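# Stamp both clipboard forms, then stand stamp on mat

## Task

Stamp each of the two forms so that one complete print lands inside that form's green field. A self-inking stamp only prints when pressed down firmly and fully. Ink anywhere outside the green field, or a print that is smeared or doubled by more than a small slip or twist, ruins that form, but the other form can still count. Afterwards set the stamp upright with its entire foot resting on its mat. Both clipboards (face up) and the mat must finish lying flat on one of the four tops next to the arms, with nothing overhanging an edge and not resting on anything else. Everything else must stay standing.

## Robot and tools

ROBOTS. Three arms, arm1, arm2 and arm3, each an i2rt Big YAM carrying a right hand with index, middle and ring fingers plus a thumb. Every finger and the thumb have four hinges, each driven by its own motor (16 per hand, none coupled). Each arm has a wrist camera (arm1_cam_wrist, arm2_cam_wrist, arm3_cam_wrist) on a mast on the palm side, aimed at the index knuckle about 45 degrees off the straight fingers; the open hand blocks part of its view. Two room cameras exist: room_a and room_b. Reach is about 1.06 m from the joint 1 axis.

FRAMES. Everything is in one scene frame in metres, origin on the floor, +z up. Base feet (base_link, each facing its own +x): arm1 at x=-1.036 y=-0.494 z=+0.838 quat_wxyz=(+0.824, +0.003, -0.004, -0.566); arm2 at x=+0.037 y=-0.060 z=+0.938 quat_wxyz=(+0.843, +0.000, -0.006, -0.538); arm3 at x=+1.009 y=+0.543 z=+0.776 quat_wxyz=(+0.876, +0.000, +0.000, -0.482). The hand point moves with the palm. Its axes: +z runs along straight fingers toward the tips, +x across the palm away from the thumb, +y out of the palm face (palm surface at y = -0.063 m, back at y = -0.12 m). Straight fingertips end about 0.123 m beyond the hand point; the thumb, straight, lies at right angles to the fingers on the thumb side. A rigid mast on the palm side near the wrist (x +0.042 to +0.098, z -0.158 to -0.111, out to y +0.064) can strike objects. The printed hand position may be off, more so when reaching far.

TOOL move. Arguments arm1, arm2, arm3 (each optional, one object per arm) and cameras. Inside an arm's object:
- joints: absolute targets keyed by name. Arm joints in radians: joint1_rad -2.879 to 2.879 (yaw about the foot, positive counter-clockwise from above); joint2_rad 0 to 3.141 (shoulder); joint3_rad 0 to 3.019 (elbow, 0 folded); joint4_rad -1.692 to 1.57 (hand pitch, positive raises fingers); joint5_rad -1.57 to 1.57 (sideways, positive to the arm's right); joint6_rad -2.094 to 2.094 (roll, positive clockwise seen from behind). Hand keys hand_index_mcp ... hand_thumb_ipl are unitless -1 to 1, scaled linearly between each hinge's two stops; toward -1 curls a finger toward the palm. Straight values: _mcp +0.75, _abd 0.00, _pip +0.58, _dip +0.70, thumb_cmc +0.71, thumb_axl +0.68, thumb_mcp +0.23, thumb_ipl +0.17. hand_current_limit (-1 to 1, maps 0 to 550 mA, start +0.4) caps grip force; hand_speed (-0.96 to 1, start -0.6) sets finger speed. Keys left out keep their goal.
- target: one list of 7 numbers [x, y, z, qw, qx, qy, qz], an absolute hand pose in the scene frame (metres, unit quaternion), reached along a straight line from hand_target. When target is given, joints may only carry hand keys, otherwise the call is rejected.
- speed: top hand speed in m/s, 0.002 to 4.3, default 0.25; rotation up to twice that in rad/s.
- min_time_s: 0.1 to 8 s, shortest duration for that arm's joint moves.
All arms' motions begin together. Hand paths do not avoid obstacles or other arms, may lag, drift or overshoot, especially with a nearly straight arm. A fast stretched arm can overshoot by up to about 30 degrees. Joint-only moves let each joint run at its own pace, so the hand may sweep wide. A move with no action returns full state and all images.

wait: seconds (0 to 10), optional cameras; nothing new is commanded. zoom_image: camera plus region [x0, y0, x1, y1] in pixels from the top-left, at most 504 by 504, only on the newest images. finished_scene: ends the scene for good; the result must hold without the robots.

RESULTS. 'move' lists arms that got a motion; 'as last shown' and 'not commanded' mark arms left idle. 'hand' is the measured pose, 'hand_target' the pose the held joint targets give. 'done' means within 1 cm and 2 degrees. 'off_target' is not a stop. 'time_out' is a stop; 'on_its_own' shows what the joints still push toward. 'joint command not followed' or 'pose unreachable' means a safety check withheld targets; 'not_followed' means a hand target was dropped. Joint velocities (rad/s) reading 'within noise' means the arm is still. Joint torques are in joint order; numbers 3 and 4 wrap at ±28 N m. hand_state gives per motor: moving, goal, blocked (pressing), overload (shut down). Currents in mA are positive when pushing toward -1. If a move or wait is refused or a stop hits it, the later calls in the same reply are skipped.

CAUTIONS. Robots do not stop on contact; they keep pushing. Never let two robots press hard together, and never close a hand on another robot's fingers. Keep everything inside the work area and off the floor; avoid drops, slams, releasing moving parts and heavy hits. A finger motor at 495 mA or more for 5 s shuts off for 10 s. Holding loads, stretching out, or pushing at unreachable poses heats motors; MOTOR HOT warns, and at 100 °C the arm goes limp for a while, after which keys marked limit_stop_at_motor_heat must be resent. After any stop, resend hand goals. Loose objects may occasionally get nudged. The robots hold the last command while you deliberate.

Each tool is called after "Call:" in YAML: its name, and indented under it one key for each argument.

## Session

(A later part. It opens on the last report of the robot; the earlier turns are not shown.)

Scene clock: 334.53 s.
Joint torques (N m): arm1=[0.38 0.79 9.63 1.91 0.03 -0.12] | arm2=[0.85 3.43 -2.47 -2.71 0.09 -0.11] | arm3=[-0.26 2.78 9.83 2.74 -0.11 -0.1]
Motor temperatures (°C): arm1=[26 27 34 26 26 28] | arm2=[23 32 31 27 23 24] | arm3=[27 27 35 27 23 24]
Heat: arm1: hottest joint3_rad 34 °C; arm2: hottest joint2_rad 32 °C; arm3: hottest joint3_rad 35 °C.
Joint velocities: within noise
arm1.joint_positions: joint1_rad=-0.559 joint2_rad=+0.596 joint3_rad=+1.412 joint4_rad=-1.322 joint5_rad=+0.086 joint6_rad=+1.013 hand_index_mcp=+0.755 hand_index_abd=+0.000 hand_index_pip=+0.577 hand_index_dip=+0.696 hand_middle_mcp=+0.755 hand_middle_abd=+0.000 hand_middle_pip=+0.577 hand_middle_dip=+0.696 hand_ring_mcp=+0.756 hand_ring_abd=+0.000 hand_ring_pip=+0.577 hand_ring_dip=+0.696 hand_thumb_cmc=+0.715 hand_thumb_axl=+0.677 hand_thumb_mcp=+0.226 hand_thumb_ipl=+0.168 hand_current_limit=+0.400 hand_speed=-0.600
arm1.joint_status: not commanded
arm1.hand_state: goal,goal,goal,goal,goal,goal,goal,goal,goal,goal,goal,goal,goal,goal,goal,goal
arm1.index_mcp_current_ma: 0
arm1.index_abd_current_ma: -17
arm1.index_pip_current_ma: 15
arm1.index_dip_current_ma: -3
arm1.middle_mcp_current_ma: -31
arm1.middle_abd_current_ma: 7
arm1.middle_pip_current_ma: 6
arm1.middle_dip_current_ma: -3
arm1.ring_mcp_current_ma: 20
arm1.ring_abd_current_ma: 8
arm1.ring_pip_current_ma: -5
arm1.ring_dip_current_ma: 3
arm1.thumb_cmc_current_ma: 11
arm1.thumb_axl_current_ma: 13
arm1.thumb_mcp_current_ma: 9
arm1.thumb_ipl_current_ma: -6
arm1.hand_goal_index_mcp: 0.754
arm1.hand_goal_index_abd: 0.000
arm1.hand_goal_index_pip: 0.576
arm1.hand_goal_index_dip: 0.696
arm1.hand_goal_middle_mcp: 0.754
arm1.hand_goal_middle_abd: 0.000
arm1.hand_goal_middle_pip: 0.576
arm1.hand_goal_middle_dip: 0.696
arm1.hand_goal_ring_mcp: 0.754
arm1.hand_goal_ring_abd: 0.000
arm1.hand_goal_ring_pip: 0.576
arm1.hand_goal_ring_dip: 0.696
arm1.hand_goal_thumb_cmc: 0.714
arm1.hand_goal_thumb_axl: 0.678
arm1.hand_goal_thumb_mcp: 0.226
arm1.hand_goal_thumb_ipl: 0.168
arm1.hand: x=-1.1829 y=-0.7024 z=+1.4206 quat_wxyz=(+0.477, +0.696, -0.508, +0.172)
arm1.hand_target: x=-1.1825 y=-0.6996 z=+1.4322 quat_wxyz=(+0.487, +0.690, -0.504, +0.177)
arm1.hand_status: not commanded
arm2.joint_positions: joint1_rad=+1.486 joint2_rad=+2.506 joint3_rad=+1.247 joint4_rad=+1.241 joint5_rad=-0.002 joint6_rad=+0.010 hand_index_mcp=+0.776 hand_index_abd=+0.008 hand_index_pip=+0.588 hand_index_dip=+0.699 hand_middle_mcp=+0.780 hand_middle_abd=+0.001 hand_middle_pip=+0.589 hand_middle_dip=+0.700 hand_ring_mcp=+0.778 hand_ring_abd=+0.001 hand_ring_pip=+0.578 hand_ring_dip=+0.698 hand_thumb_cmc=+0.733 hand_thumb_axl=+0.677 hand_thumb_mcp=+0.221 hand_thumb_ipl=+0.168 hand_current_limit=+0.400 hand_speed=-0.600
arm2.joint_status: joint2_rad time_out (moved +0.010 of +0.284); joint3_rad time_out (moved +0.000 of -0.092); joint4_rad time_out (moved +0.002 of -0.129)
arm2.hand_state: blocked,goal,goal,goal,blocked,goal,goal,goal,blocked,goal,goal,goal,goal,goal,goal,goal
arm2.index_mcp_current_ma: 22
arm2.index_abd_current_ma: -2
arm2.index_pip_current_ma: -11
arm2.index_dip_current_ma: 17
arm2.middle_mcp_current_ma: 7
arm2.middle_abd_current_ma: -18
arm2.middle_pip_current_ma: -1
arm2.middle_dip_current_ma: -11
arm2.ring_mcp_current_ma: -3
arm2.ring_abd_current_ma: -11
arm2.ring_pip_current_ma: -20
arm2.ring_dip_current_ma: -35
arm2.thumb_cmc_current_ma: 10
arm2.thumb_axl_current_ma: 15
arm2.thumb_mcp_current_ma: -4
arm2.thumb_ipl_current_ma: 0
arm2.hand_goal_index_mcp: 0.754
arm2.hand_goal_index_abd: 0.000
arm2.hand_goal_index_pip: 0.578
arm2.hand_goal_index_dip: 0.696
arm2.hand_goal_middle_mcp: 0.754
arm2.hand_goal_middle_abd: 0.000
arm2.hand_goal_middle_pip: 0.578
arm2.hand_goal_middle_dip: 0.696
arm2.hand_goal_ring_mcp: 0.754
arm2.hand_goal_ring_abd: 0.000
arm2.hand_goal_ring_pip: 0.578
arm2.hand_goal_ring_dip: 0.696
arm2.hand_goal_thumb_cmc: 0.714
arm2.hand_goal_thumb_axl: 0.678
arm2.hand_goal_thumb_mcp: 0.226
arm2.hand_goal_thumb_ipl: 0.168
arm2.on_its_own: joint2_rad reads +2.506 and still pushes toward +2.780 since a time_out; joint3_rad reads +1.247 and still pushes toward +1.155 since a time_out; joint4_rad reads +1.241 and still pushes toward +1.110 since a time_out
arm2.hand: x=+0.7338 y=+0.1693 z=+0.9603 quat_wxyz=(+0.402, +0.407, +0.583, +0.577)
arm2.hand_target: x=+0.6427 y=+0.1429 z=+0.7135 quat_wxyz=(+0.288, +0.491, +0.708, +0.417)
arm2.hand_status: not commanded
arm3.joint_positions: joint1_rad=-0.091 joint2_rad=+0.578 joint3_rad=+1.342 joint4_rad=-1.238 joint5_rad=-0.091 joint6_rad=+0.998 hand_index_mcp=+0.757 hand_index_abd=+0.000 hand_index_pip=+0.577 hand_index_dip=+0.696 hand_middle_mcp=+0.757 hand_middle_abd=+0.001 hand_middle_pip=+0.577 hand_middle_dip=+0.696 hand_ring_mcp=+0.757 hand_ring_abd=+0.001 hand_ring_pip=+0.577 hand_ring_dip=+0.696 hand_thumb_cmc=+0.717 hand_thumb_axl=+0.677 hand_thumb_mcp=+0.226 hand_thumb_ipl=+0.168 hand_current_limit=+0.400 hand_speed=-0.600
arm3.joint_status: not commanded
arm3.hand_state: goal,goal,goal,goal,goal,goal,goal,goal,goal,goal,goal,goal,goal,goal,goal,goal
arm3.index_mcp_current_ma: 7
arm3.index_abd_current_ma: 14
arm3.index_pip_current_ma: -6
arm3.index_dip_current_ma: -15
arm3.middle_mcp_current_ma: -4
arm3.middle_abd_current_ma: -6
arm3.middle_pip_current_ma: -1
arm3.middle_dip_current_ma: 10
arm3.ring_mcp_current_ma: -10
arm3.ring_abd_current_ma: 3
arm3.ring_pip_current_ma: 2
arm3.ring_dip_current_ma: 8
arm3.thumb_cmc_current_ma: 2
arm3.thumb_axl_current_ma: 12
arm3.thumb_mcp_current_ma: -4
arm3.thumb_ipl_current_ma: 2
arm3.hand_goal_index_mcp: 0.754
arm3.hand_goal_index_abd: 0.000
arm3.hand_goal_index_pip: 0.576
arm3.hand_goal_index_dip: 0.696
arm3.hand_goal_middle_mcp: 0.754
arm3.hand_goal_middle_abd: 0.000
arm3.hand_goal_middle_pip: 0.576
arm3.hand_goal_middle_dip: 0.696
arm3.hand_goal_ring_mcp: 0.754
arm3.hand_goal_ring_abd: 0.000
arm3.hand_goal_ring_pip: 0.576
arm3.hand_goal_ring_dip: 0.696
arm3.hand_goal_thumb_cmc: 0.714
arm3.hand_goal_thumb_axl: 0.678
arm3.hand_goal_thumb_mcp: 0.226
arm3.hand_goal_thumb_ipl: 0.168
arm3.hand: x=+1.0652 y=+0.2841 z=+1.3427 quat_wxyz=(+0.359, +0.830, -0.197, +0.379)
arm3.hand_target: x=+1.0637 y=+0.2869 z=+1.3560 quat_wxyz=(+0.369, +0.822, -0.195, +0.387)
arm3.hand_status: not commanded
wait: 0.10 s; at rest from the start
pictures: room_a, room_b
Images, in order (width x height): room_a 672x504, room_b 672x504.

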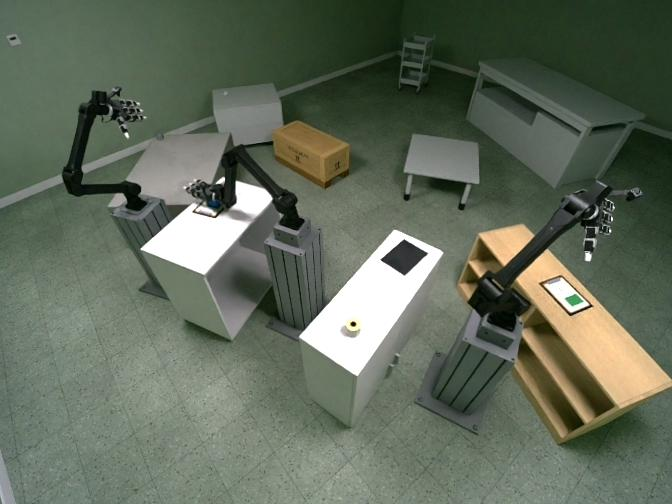

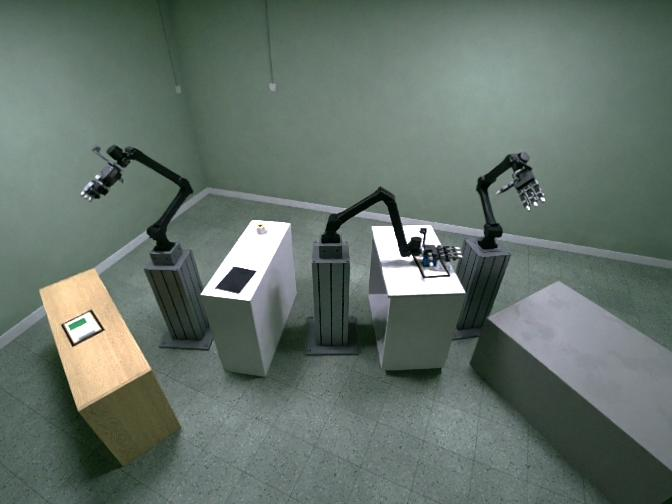

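Call:
move:
  arm2: {"joints":{"joint2_rad":2.89,"joint3_rad":1.125,"joint4_rad":1.07},"min_time_s":2}

Scene clock: 340.13 s.
Joint torques (N m): arm1=[0.32 0.79 9.63 1.91 0.03 -0.12] | arm2=[0.91 11.16 -3.97 -4.34 0.08 -0.11] | arm3=[0.03 2.61 9.92 2.76 -0.06 -0.08]
Motor temperatures (°C): arm1=[26 27 34 26 26 28] | arm2=[23 32 31 27 23 24] | arm3=[27 27 35 27 23 24]
Heat: arm1: hottest joint3_rad 34 °C; arm2: hottest joint2_rad 32 °C; arm3: hottest joint3_rad 35 °C.
move: arm2 time_out
Joint velocities: within noise
arm1, arm3: as last shown
arm1.index_mcp_current_ma: -5
arm1.index_abd_current_ma: 6
arm1.index_pip_current_ma: 10
arm1.index_dip_current_ma: -26
arm1.middle_mcp_current_ma: -2
arm1.middle_abd_current_ma: -6
arm1.middle_pip_current_ma: 5
arm1.middle_dip_current_ma: 8
arm1.ring_mcp_current_ma: 4
arm1.ring_abd_current_ma: 2
arm1.ring_pip_current_ma: 7
arm1.ring_dip_current_ma: -3
arm1.thumb_cmc_current_ma: 3
arm1.thumb_axl_current_ma: -10
arm1.thumb_mcp_current_ma: -4
arm1.thumb_ipl_current_ma: 3
arm2.joint_positions: joint1_rad=+1.486 joint2_rad=+2.512 joint3_rad=+1.247 joint4_rad=+1.247 joint5_rad=-0.002 joint6_rad=+0.010 hand_index_mcp=+0.776 hand_index_abd=+0.008 hand_index_pip=+0.588 hand_index_dip=+0.699 hand_middle_mcp=+0.780 hand_middle_abd=+0.001 hand_middle_pip=+0.589 hand_middle_dip=+0.700 hand_ring_mcp=+0.778 hand_ring_abd=+0.001 hand_ring_pip=+0.578 hand_ring_dip=+0.698 hand_thumb_cmc=+0.733 hand_thumb_axl=+0.677 hand_thumb_mcp=+0.221 hand_thumb_ipl=+0.168 hand_current_limit=+0.400 hand_speed=-0.600
arm2.joint_status: joint2_rad time_out (moved +0.006 of +0.384); joint3_rad time_out (moved +0.000 of -0.122); joint4_rad time_out (moved +0.006 of -0.171)
arm2.hand_state: blocked,goal,goal,goal,blocked,goal,goal,goal,blocked,goal,goal,goal,goal,goal,goal,goal
arm2.index_mcp_current_ma: -5
arm2.index_abd_current_ma: -20
arm2.index_pip_current_ma: 11
arm2.index_dip_current_ma: -3
arm2.middle_mcp_current_ma: 21
arm2.middle_abd_current_ma: -2
arm2.middle_pip_current_ma: 6
arm2.middle_dip_current_ma: -29
arm2.ring_mcp_current_ma: 12
arm2.ring_abd_current_ma: -18
arm2.ring_pip_current_ma: -11
arm2.ring_dip_current_ma: -17
arm2.thumb_cmc_current_ma: 9
arm2.thumb_axl_current_ma: 6
arm2.thumb_mcp_current_ma: 1
arm2.thumb_ipl_current_ma: 13
arm2.hand_goal_index_mcp: 0.754
arm2.hand_goal_index_abd: 0.000
arm2.hand_goal_index_pip: 0.578
arm2.hand_goal_index_dip: 0.696
arm2.hand_goal_middle_mcp: 0.754
arm2.hand_goal_middle_abd: 0.000
arm2.hand_goal_middle_pip: 0.578
arm2.hand_goal_middle_dip: 0.696
arm2.hand_goal_ring_mcp: 0.754
arm2.hand_goal_ring_abd: 0.000
arm2.hand_goal_ring_pip: 0.578
arm2.hand_goal_ring_dip: 0.696
arm2.hand_goal_thumb_cmc: 0.714
arm2.hand_goal_thumb_axl: 0.678
arm2.hand_goal_thumb_mcp: 0.226
arm2.hand_goal_thumb_ipl: 0.168
arm2.on_its_own: joint2_rad reads +2.512 and still pushes toward +2.887 since a time_out; joint3_rad reads +1.247 and still pushes toward +1.134 since a time_out; joint4_rad reads +1.247 and still pushes toward +1.070 since a time_out
arm2.hand: x=+0.7327 y=+0.1689 z=+0.9578 quat_wxyz=(+0.402, +0.407, +0.583, +0.577)
arm2.hand_target: x=+0.5925 y=+0.1229 z=+0.6360 quat_wxyz=(+0.247, +0.514, +0.740, +0.356)
arm2.hand_status: not commanded
arm3.index_mcp_current_ma: 24
arm3.index_abd_current_ma: 11
arm3.index_pip_current_ma: 8
arm3.index_dip_current_ma: -7
arm3.middle_mcp_current_ma: 2
arm3.middle_abd_current_ma: 6
arm3.middle_pip_current_ma: -4
arm3.middle_dip_current_ma: 17
arm3.ring_mcp_current_ma: -2
arm3.ring_abd_current_ma: -13
arm3.ring_pip_current_ma: -18
arm3.ring_dip_current_ma: 6
arm3.thumb_cmc_current_ma: 0
arm3.thumb_axl_current_ma: 6
arm3.thumb_mcp_current_ma: -6
arm3.thumb_ipl_current_ma: -8
pictures: none

Call:
move:
  arm2: {"joints":{"joint2_rad":2.446,"joint3_rad":1.24,"joint4_rad":1.192},"min_time_s":2.5}

Call:
move:
  arm2: {"joints":{"joint2_rad":2.2,"joint3_rad":1.19,"joint4_rad":1.02},"min_time_s":2}
  cameras: ["room_a","room_b"]

Call:
zoom_image:
  camera: "room_b"
  region: [405, 225, 475, 280]

Call:
zoom_image:
  camera: "room_a"
  region: [185, 160, 255, 215]

Scene clock: 343.67 s.
Joint torques (N m): arm1=[0.32 0.79 9.63 1.91 0.03 -0.12] | arm2=[0.85 -16.26 4.57 1.26 0.09 -0.11] | arm3=[-0.09 2.78 9.94 2.76 -0.05 -0.07]
Motor temperatures (°C): arm1=[26 27 34 26 26 28] | arm2=[23 32 31 27 23 24] | arm3=[27 27 35 27 23 24]
Heat: arm1: hottest joint3_rad 34 °C; arm2: hottest joint2_rad 32 °C; arm3: hottest joint3_rad 35 °C.
move: arm2 done
Joint velocities: within noise
arm1, arm3: as last shown
arm1.index_mcp_current_ma: -3
arm1.index_abd_current_ma: 0
arm1.index_dip_current_ma: -1
arm1.middle_mcp_current_ma: -5
arm1.middle_abd_current_ma: 1
arm1.middle_pip_current_ma: 10
arm1.middle_dip_current_ma: -13
arm1.ring_mcp_current_ma: 17
arm1.ring_abd_current_ma: -15
arm1.ring_pip_current_ma: 24
arm1.ring_dip_current_ma: -1
arm1.thumb_cmc_current_ma: 20
arm1.thumb_axl_current_ma: -2
arm1.thumb_mcp_current_ma: 9
arm1.thumb_ipl_current_ma: -7
arm2.joint_positions: joint1_rad=+1.486 joint2_rad=+2.435 joint3_rad=+1.240 joint4_rad=+1.210 joint5_rad=-0.002 joint6_rad=+0.010 hand_index_mcp=+0.776 hand_index_abd=+0.008 hand_index_pip=+0.588 hand_index_dip=+0.699 hand_middle_mcp=+0.781 hand_middle_abd=+0.001 hand_middle_pip=+0.589 hand_middle_dip=+0.700 hand_ring_mcp=+0.779 hand_ring_abd=+0.001 hand_ring_pip=+0.578 hand_ring_dip=+0.698 hand_thumb_cmc=+0.733 hand_thumb_axl=+0.677 hand_thumb_mcp=+0.223 hand_thumb_ipl=+0.168 hand_current_limit=+0.400 hand_speed=-0.600
arm2.joint_status: all done
arm2.hand_state: blocked,goal,goal,goal,blocked,goal,goal,goal,blocked,goal,goal,goal,goal,goal,goal,goal
arm2.index_mcp_current_ma: 21
arm2.index_abd_current_ma: 4
arm2.index_pip_current_ma: 4
arm2.index_dip_current_ma: 2
arm2.middle_mcp_current_ma: -8
arm2.middle_abd_current_ma: -1
arm2.middle_pip_current_ma: 9
arm2.middle_dip_current_ma: -22
arm2.ring_mcp_current_ma: 2
arm2.ring_abd_current_ma: -15
arm2.ring_pip_current_ma: 6
arm2.ring_dip_current_ma: -7
arm2.thumb_cmc_current_ma: 24
arm2.thumb_axl_current_ma: 8
arm2.thumb_mcp_current_ma: 1
arm2.thumb_ipl_current_ma: -17
arm2.hand_goal_index_mcp: 0.754
arm2.hand_goal_index_abd: 0.000
arm2.hand_goal_index_pip: 0.578
arm2.hand_goal_index_dip: 0.696
arm2.hand_goal_middle_mcp: 0.754
arm2.hand_goal_middle_abd: 0.000
arm2.hand_goal_middle_pip: 0.578
arm2.hand_goal_middle_dip: 0.696
arm2.hand_goal_ring_mcp: 0.754
arm2.hand_goal_ring_abd: 0.000
arm2.hand_goal_ring_pip: 0.578
arm2.hand_goal_ring_dip: 0.696
arm2.hand_goal_thumb_cmc: 0.714
arm2.hand_goal_thumb_axl: 0.678
arm2.hand_goal_thumb_mcp: 0.226
arm2.hand_goal_thumb_ipl: 0.168
arm2.hand: x=+0.7401 y=+0.1720 z=+1.0005 quat_wxyz=(+0.409, +0.400, +0.574, +0.586)
arm2.hand_target: x=+0.7376 y=+0.1820 z=+0.9882 quat_wxyz=(+0.398, +0.403, +0.584, +0.581)
arm2.hand_status: not commanded
arm3.index_mcp_current_ma: 6
arm3.index_abd_current_ma: 8
arm3.index_pip_current_ma: -7
arm3.index_dip_current_ma: -14
arm3.middle_mcp_current_ma: -4
arm3.middle_abd_current_ma: -7
arm3.middle_pip_current_ma: 21
arm3.middle_dip_current_ma: 8
arm3.ring_mcp_current_ma: 3
arm3.ring_abd_current_ma: 3
arm3.ring_pip_current_ma: -20
arm3.ring_dip_current_ma: -1
arm3.thumb_cmc_current_ma: 15
arm3.thumb_axl_current_ma: 2
arm3.thumb_mcp_current_ma: -14
arm3.thumb_ipl_current_ma: 10
pictures: none

Scene clock: 346.20 s.
Joint torques (N m): arm1=[0.38 0.79 9.62 1.91 0.03 -0.12] | arm2=[0.85 -17.61 5.23 1.54 0.09 -0.11] | arm3=[-0.85 2.32 9.88 2.61 -0.08 -0.15]
Motor temperatures (°C): arm1=[26 27 34 26 26 28] | arm2=[23 32 31 27 23 24] | arm3=[27 27 35 27 23 24]
Heat: arm1: hottest joint3_rad 34 °C; arm2: hottest joint2_rad 32 °C; arm3: hottest joint3_rad 35 °C.
move: arm2 done
Joint velocities: within noise
arm1, arm3: as last shown
arm1.index_mcp_current_ma: 4
arm1.index_pip_current_ma: -1
arm1.index_dip_current_ma: -14
arm1.middle_abd_current_ma: -3
arm1.middle_pip_current_ma: 11
arm1.middle_dip_current_ma: 8
arm1.ring_abd_current_ma: 3
arm1.ring_pip_current_ma: 12
arm1.ring_dip_current_ma: 2
arm1.thumb_cmc_current_ma: 2
arm1.thumb_axl_current_ma: 1
arm1.thumb_mcp_current_ma: -2
arm1.thumb_ipl_current_ma: -4
arm2.joint_positions: joint1_rad=+1.486 joint2_rad=+2.210 joint3_rad=+1.198 joint4_rad=+1.030 joint5_rad=-0.002 joint6_rad=+0.010 hand_index_mcp=+0.776 hand_index_abd=+0.008 hand_index_pip=+0.588 hand_index_dip=+0.699 hand_middle_mcp=+0.781 hand_middle_abd=+0.001 hand_middle_pip=+0.589 hand_middle_dip=+0.700 hand_ring_mcp=+0.779 hand_ring_abd=+0.001 hand_ring_pip=+0.578 hand_ring_dip=+0.698 hand_thumb_cmc=+0.733 hand_thumb_axl=+0.677 hand_thumb_mcp=+0.223 hand_thumb_ipl=+0.168 hand_current_limit=+0.400 hand_speed=-0.600
arm2.joint_status: all done
arm2.hand_state: blocked,goal,goal,goal,blocked,goal,goal,goal,blocked,goal,goal,goal,goal,goal,goal,goal
arm2.index_mcp_current_ma: 14
arm2.index_abd_current_ma: -23
arm2.index_pip_current_ma: -16
arm2.index_dip_current_ma: 2
arm2.middle_mcp_current_ma: 6
arm2.middle_abd_current_ma: 7
arm2.middle_pip_current_ma: -5
arm2.middle_dip_current_ma: 2
arm2.ring_mcp_current_ma: -7
arm2.ring_abd_current_ma: 1
arm2.ring_pip_current_ma: -3
arm2.ring_dip_current_ma: -1
arm2.thumb_cmc_current_ma: 8
arm2.thumb_axl_current_ma: 18
arm2.thumb_mcp_current_ma: -23
arm2.thumb_ipl_current_ma: -5
arm2.hand_goal_index_mcp: 0.754
arm2.hand_goal_index_abd: 0.000
arm2.hand_goal_index_pip: 0.578
arm2.hand_goal_index_dip: 0.696
arm2.hand_goal_middle_mcp: 0.754
arm2.hand_goal_middle_abd: 0.000
arm2.hand_goal_middle_pip: 0.578
arm2.hand_goal_middle_dip: 0.696
arm2.hand_goal_ring_mcp: 0.754
arm2.hand_goal_ring_abd: 0.000
arm2.hand_goal_ring_pip: 0.578
arm2.hand_goal_ring_dip: 0.696
arm2.hand_goal_thumb_cmc: 0.714
arm2.hand_goal_thumb_axl: 0.678
arm2.hand_goal_thumb_mcp: 0.226
arm2.hand_goal_thumb_ipl: 0.168
arm2.hand: x=+0.7489 y=+0.1763 z=+1.1024 quat_wxyz=(+0.409, +0.399, +0.573, +0.587)
arm2.hand_target: x=+0.7444 y=+0.1857 z=+1.1034 quat_wxyz=(+0.403, +0.398, +0.577, +0.588)
arm2.hand_status: not commanded
arm3.index_mcp_current_ma: 9
arm3.index_abd_current_ma: 2
arm3.index_pip_current_ma: -21
arm3.index_dip_current_ma: 0
arm3.middle_abd_current_ma: -21
arm3.middle_pip_current_ma: 14
arm3.middle_dip_current_ma: 4
arm3.ring_mcp_current_ma: -5
arm3.ring_abd_current_ma: -9
arm3.ring_pip_current_ma: -6
arm3.ring_dip_current_ma: 14
arm3.thumb_cmc_current_ma: -6
arm3.thumb_axl_current_ma: 14
arm3.thumb_mcp_current_ma: -3
arm3.thumb_ipl_current_ma: -2
Images, in order (width x height): room_a 672x504, room_b 672x504.

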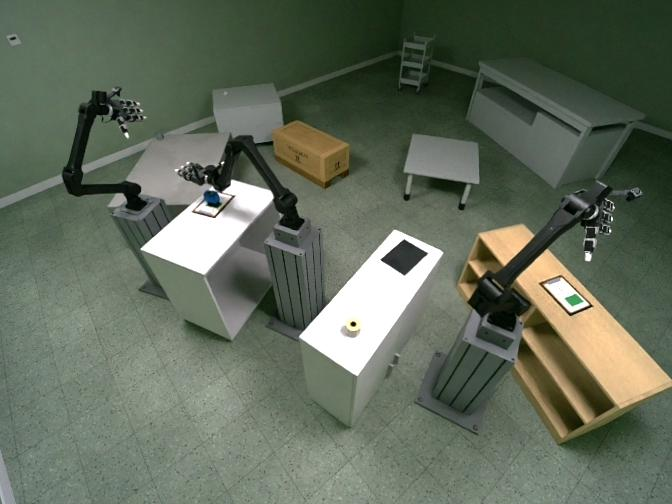

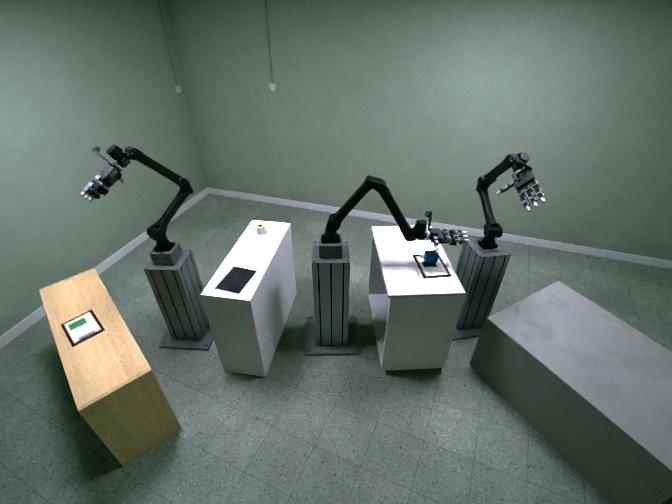

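Scaled by 7.200 from the camera's image (finer frame: 960x720).

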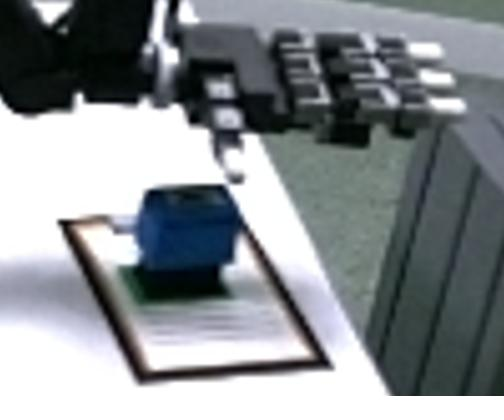

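Scaled by 7.200 from the camera's image (finer frame: 960x720).

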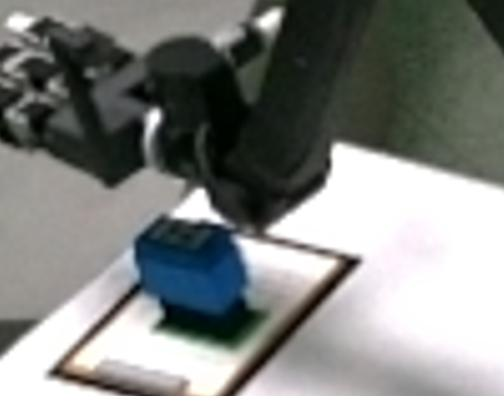

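Call:
move:
  arm2: {"joints":{"joint2_rad":1.85,"joint3_rad":1.6,"joint4_rad":0.25},"min_time_s":2.0}

Call:
move:
  arm2: {"joints":{"joint1_rad":1.478,"joint2_rad":2.10,"joint3_rad":2.20,"joint4_rad":-1.67,"joint5_rad":-0.005,"joint6_rad":-1.81,"hand_index_abd":0.34,"hand_ring_abd":-0.42,"hand_middle_mcp":1.0,"hand_middle_pip":0.97,"hand_middle_dip":1.0,"hand_speed":-0.6},"min_time_s":2.5}
  cameras: ["arm2_cam_wrist"]

Call:
zoom_image:
  camera: "arm2_cam_wrist"
  region: [240, 0, 400, 120]

Scene clock: 349.63 s.
Joint torques (N m): arm1=[0.38 0.79 9.62 1.92 0.03 -0.12] | arm2=[0.91 -16.73 11.89 1.55 0.09 -0.11] | arm3=[-0.56 2.55 9.91 2.63 -0.07 -0.07]
Motor temperatures (°C): arm1=[26 27 34 26 26 28] | arm2=[23 32 31 27 22 24] | arm3=[27 27 35 27 23 24]
Heat: arm1: hottest joint3_rad 34 °C; arm2: hottest joint2_rad 32 °C; arm3: hottest joint3_rad 35 °C.
move: arm2 done
Joint velocities: within noise
arm1, arm3: as last shown
arm1.index_mcp_current_ma: 2
arm1.index_abd_current_ma: -3
arm1.index_pip_current_ma: 5
arm1.index_dip_current_ma: -3
arm1.middle_mcp_current_ma: 4
arm1.middle_abd_current_ma: -10
arm1.middle_pip_current_ma: 7
arm1.middle_dip_current_ma: -10
arm1.ring_mcp_current_ma: 2
arm1.ring_abd_current_ma: 5
arm1.ring_pip_current_ma: 8
arm1.ring_dip_current_ma: 20
arm1.thumb_cmc_current_ma: -1
arm1.thumb_axl_current_ma: 6
arm1.thumb_mcp_current_ma: 2
arm1.thumb_ipl_current_ma: 5
arm2.joint_positions: joint1_rad=+1.486 joint2_rad=+1.850 joint3_rad=+1.562 joint4_rad=+0.260 joint5_rad=-0.002 joint6_rad=+0.010 hand_index_mcp=+0.776 hand_index_abd=+0.008 hand_index_pip=+0.588 hand_index_dip=+0.699 hand_middle_mcp=+0.781 hand_middle_abd=+0.001 hand_middle_pip=+0.589 hand_middle_dip=+0.700 hand_ring_mcp=+0.779 hand_ring_abd=+0.001 hand_ring_pip=+0.578 hand_ring_dip=+0.698 hand_thumb_cmc=+0.733 hand_thumb_axl=+0.677 hand_thumb_mcp=+0.219 hand_thumb_ipl=+0.168 hand_current_limit=+0.400 hand_speed=-0.600
arm2.joint_status: all done
arm2.hand_state: blocked,goal,goal,goal,blocked,goal,goal,goal,blocked,goal,goal,goal,goal,goal,goal,goal
arm2.index_mcp_current_ma: 4
arm2.index_abd_current_ma: -23
arm2.index_pip_current_ma: -10
arm2.index_dip_current_ma: -30
arm2.middle_mcp_current_ma: -14
arm2.middle_abd_current_ma: -6
arm2.middle_pip_current_ma: 6
arm2.middle_dip_current_ma: -1
arm2.ring_mcp_current_ma: 6
arm2.ring_abd_current_ma: -28
arm2.ring_pip_current_ma: -12
arm2.ring_dip_current_ma: -22
arm2.thumb_cmc_current_ma: 4
arm2.thumb_axl_current_ma: -4
arm2.thumb_mcp_current_ma: -8
arm2.thumb_ipl_current_ma: -4
arm2.hand_goal_index_mcp: 0.754
arm2.hand_goal_index_abd: 0.000
arm2.hand_goal_index_pip: 0.578
arm2.hand_goal_index_dip: 0.696
arm2.hand_goal_middle_mcp: 0.754
arm2.hand_goal_middle_abd: 0.000
arm2.hand_goal_middle_pip: 0.578
arm2.hand_goal_middle_dip: 0.696
arm2.hand_goal_ring_mcp: 0.754
arm2.hand_goal_ring_abd: 0.000
arm2.hand_goal_ring_pip: 0.578
arm2.hand_goal_ring_dip: 0.696
arm2.hand_goal_thumb_cmc: 0.714
arm2.hand_goal_thumb_axl: 0.678
arm2.hand_goal_thumb_mcp: 0.226
arm2.hand_goal_thumb_ipl: 0.168
arm2.hand: x=+0.7994 y=+0.1975 z=+1.3887 quat_wxyz=(+0.400, +0.409, +0.586, +0.574)
arm2.hand_target: x=+0.7970 y=+0.2089 z=+1.4093 quat_wxyz=(+0.401, +0.401, +0.580, +0.585)
arm2.hand_status: not commanded
arm3.index_mcp_current_ma: 8
arm3.index_abd_current_ma: 3
arm3.index_pip_current_ma: 1
arm3.index_dip_current_ma: -10
arm3.middle_mcp_current_ma: -13
arm3.middle_abd_current_ma: -5
arm3.middle_pip_current_ma: -4
arm3.middle_dip_current_ma: 9
arm3.ring_mcp_current_ma: 2
arm3.ring_abd_current_ma: -15
arm3.ring_pip_current_ma: -18
arm3.ring_dip_current_ma: 3
arm3.thumb_cmc_current_ma: 9
arm3.thumb_axl_current_ma: 19
arm3.thumb_mcp_current_ma: 2
arm3.thumb_ipl_current_ma: -10
pictures: none

Scene clock: 352.90 s.
Joint torques (N m): arm1=[0.38 0.79 9.63 1.91 0.03 -0.12] | arm2=[-1.2 -15.21 10.8 -0.39 -0.17 -0.22] | arm3=[-0.5 2.08 9.96 2.63 -0.1 -0.12]
Motor temperatures (°C): arm1=[26 27 34 26 26 28] | arm2=[23 32 32 27 22 24] | arm3=[27 27 35 27 23 24]
Heat: arm1: hottest joint3_rad 34 °C; arm2: hottest joint2_rad 32 °C; arm3: hottest joint3_rad 35 °C.
move: arm2 done
Joint velocities: within noise
arm1, arm3: as last shown
arm1.index_mcp_current_ma: -9
arm1.index_abd_current_ma: 7
arm1.index_pip_current_ma: 15
arm1.index_dip_current_ma: -7
arm1.middle_mcp_current_ma: -14
arm1.middle_abd_current_ma: -20
arm1.middle_pip_current_ma: 5
arm1.middle_dip_current_ma: -14
arm1.ring_mcp_current_ma: 14
arm1.ring_abd_current_ma: 2
arm1.ring_pip_current_ma: 19
arm1.ring_dip_current_ma: 7
arm1.thumb_cmc_current_ma: 0
arm1.thumb_axl_current_ma: 21
arm1.thumb_mcp_current_ma: 6
arm1.thumb_ipl_current_ma: -9
arm2.joint_positions: joint1_rad=+1.486 joint2_rad=+2.067 joint3_rad=+2.159 joint4_rad=-1.661 joint5_rad=-0.002 joint6_rad=-1.796 hand_index_mcp=+0.753 hand_index_abd=+0.334 hand_index_pip=+0.579 hand_index_dip=+0.699 hand_middle_mcp=+0.992 hand_middle_abd=-0.009 hand_middle_pip=+0.961 hand_middle_dip=+0.996 hand_ring_mcp=+0.751 hand_ring_abd=-0.413 hand_ring_pip=+0.571 hand_ring_dip=+0.697 hand_thumb_cmc=+0.713 hand_thumb_axl=+0.677 hand_thumb_mcp=+0.219 hand_thumb_ipl=+0.168 hand_current_limit=+0.400 hand_speed=-0.600
arm2.joint_status: all done
arm2.hand_state: goal,goal,goal,goal,goal,goal,goal,goal,goal,goal,goal,goal,goal,goal,goal,goal
arm2.index_mcp_current_ma: -9
arm2.index_abd_current_ma: 1
arm2.index_pip_current_ma: -6
arm2.index_dip_current_ma: -14
arm2.middle_mcp_current_ma: -7
arm2.middle_abd_current_ma: -15
arm2.middle_pip_current_ma: -4
arm2.middle_dip_current_ma: -15
arm2.ring_mcp_current_ma: -19
arm2.ring_abd_current_ma: 0
arm2.ring_pip_current_ma: -2
arm2.ring_dip_current_ma: -6
arm2.thumb_cmc_current_ma: -7
arm2.thumb_axl_current_ma: 14
arm2.thumb_mcp_current_ma: 16
arm2.thumb_ipl_current_ma: -7
arm2.hand_goal_index_mcp: 0.754
arm2.hand_goal_index_abd: 0.340
arm2.hand_goal_index_pip: 0.578
arm2.hand_goal_index_dip: 0.696
arm2.hand_goal_middle_mcp: 1.000
arm2.hand_goal_middle_abd: 0.000
arm2.hand_goal_middle_pip: 0.970
arm2.hand_goal_middle_dip: 1.000
arm2.hand_goal_ring_mcp: 0.754
arm2.hand_goal_ring_abd: -0.420
arm2.hand_goal_ring_pip: 0.578
arm2.hand_goal_ring_dip: 0.696
arm2.hand_goal_thumb_cmc: 0.714
arm2.hand_goal_thumb_axl: 0.678
arm2.hand_goal_thumb_mcp: 0.226
arm2.hand_goal_thumb_ipl: 0.168
arm2.hand: x=+0.6111 y=+0.2451 z=+1.1603 quat_wxyz=(+0.005, -0.284, +0.959, -0.003)
arm2.hand_target: x=+0.6212 y=+0.2435 z=+1.1557 quat_wxyz=(+0.004, -0.287, +0.958, -0.002)
arm2.hand_status: not commanded
arm3.index_mcp_current_ma: 4
arm3.index_dip_current_ma: -20
arm3.middle_mcp_current_ma: 14
arm3.middle_abd_current_ma: -9
arm3.middle_pip_current_ma: -2
arm3.middle_dip_current_ma: 5
arm3.ring_mcp_current_ma: -1
arm3.ring_abd_current_ma: -5
arm3.ring_pip_current_ma: 4
arm3.ring_dip_current_ma: -10
arm3.thumb_cmc_current_ma: 11
arm3.thumb_axl_current_ma: 7
arm3.thumb_mcp_current_ma: -15
Images, in order (width x height): arm2_cam_wrist 672x504.

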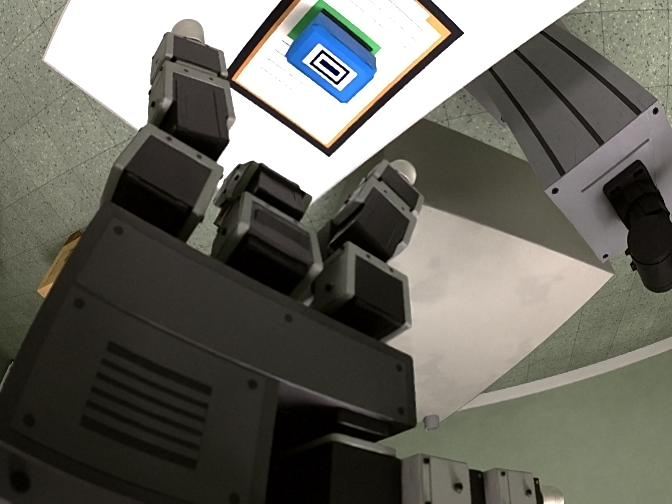

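Scaled by 3.150 from the camera's image (finer frame: 960x720).

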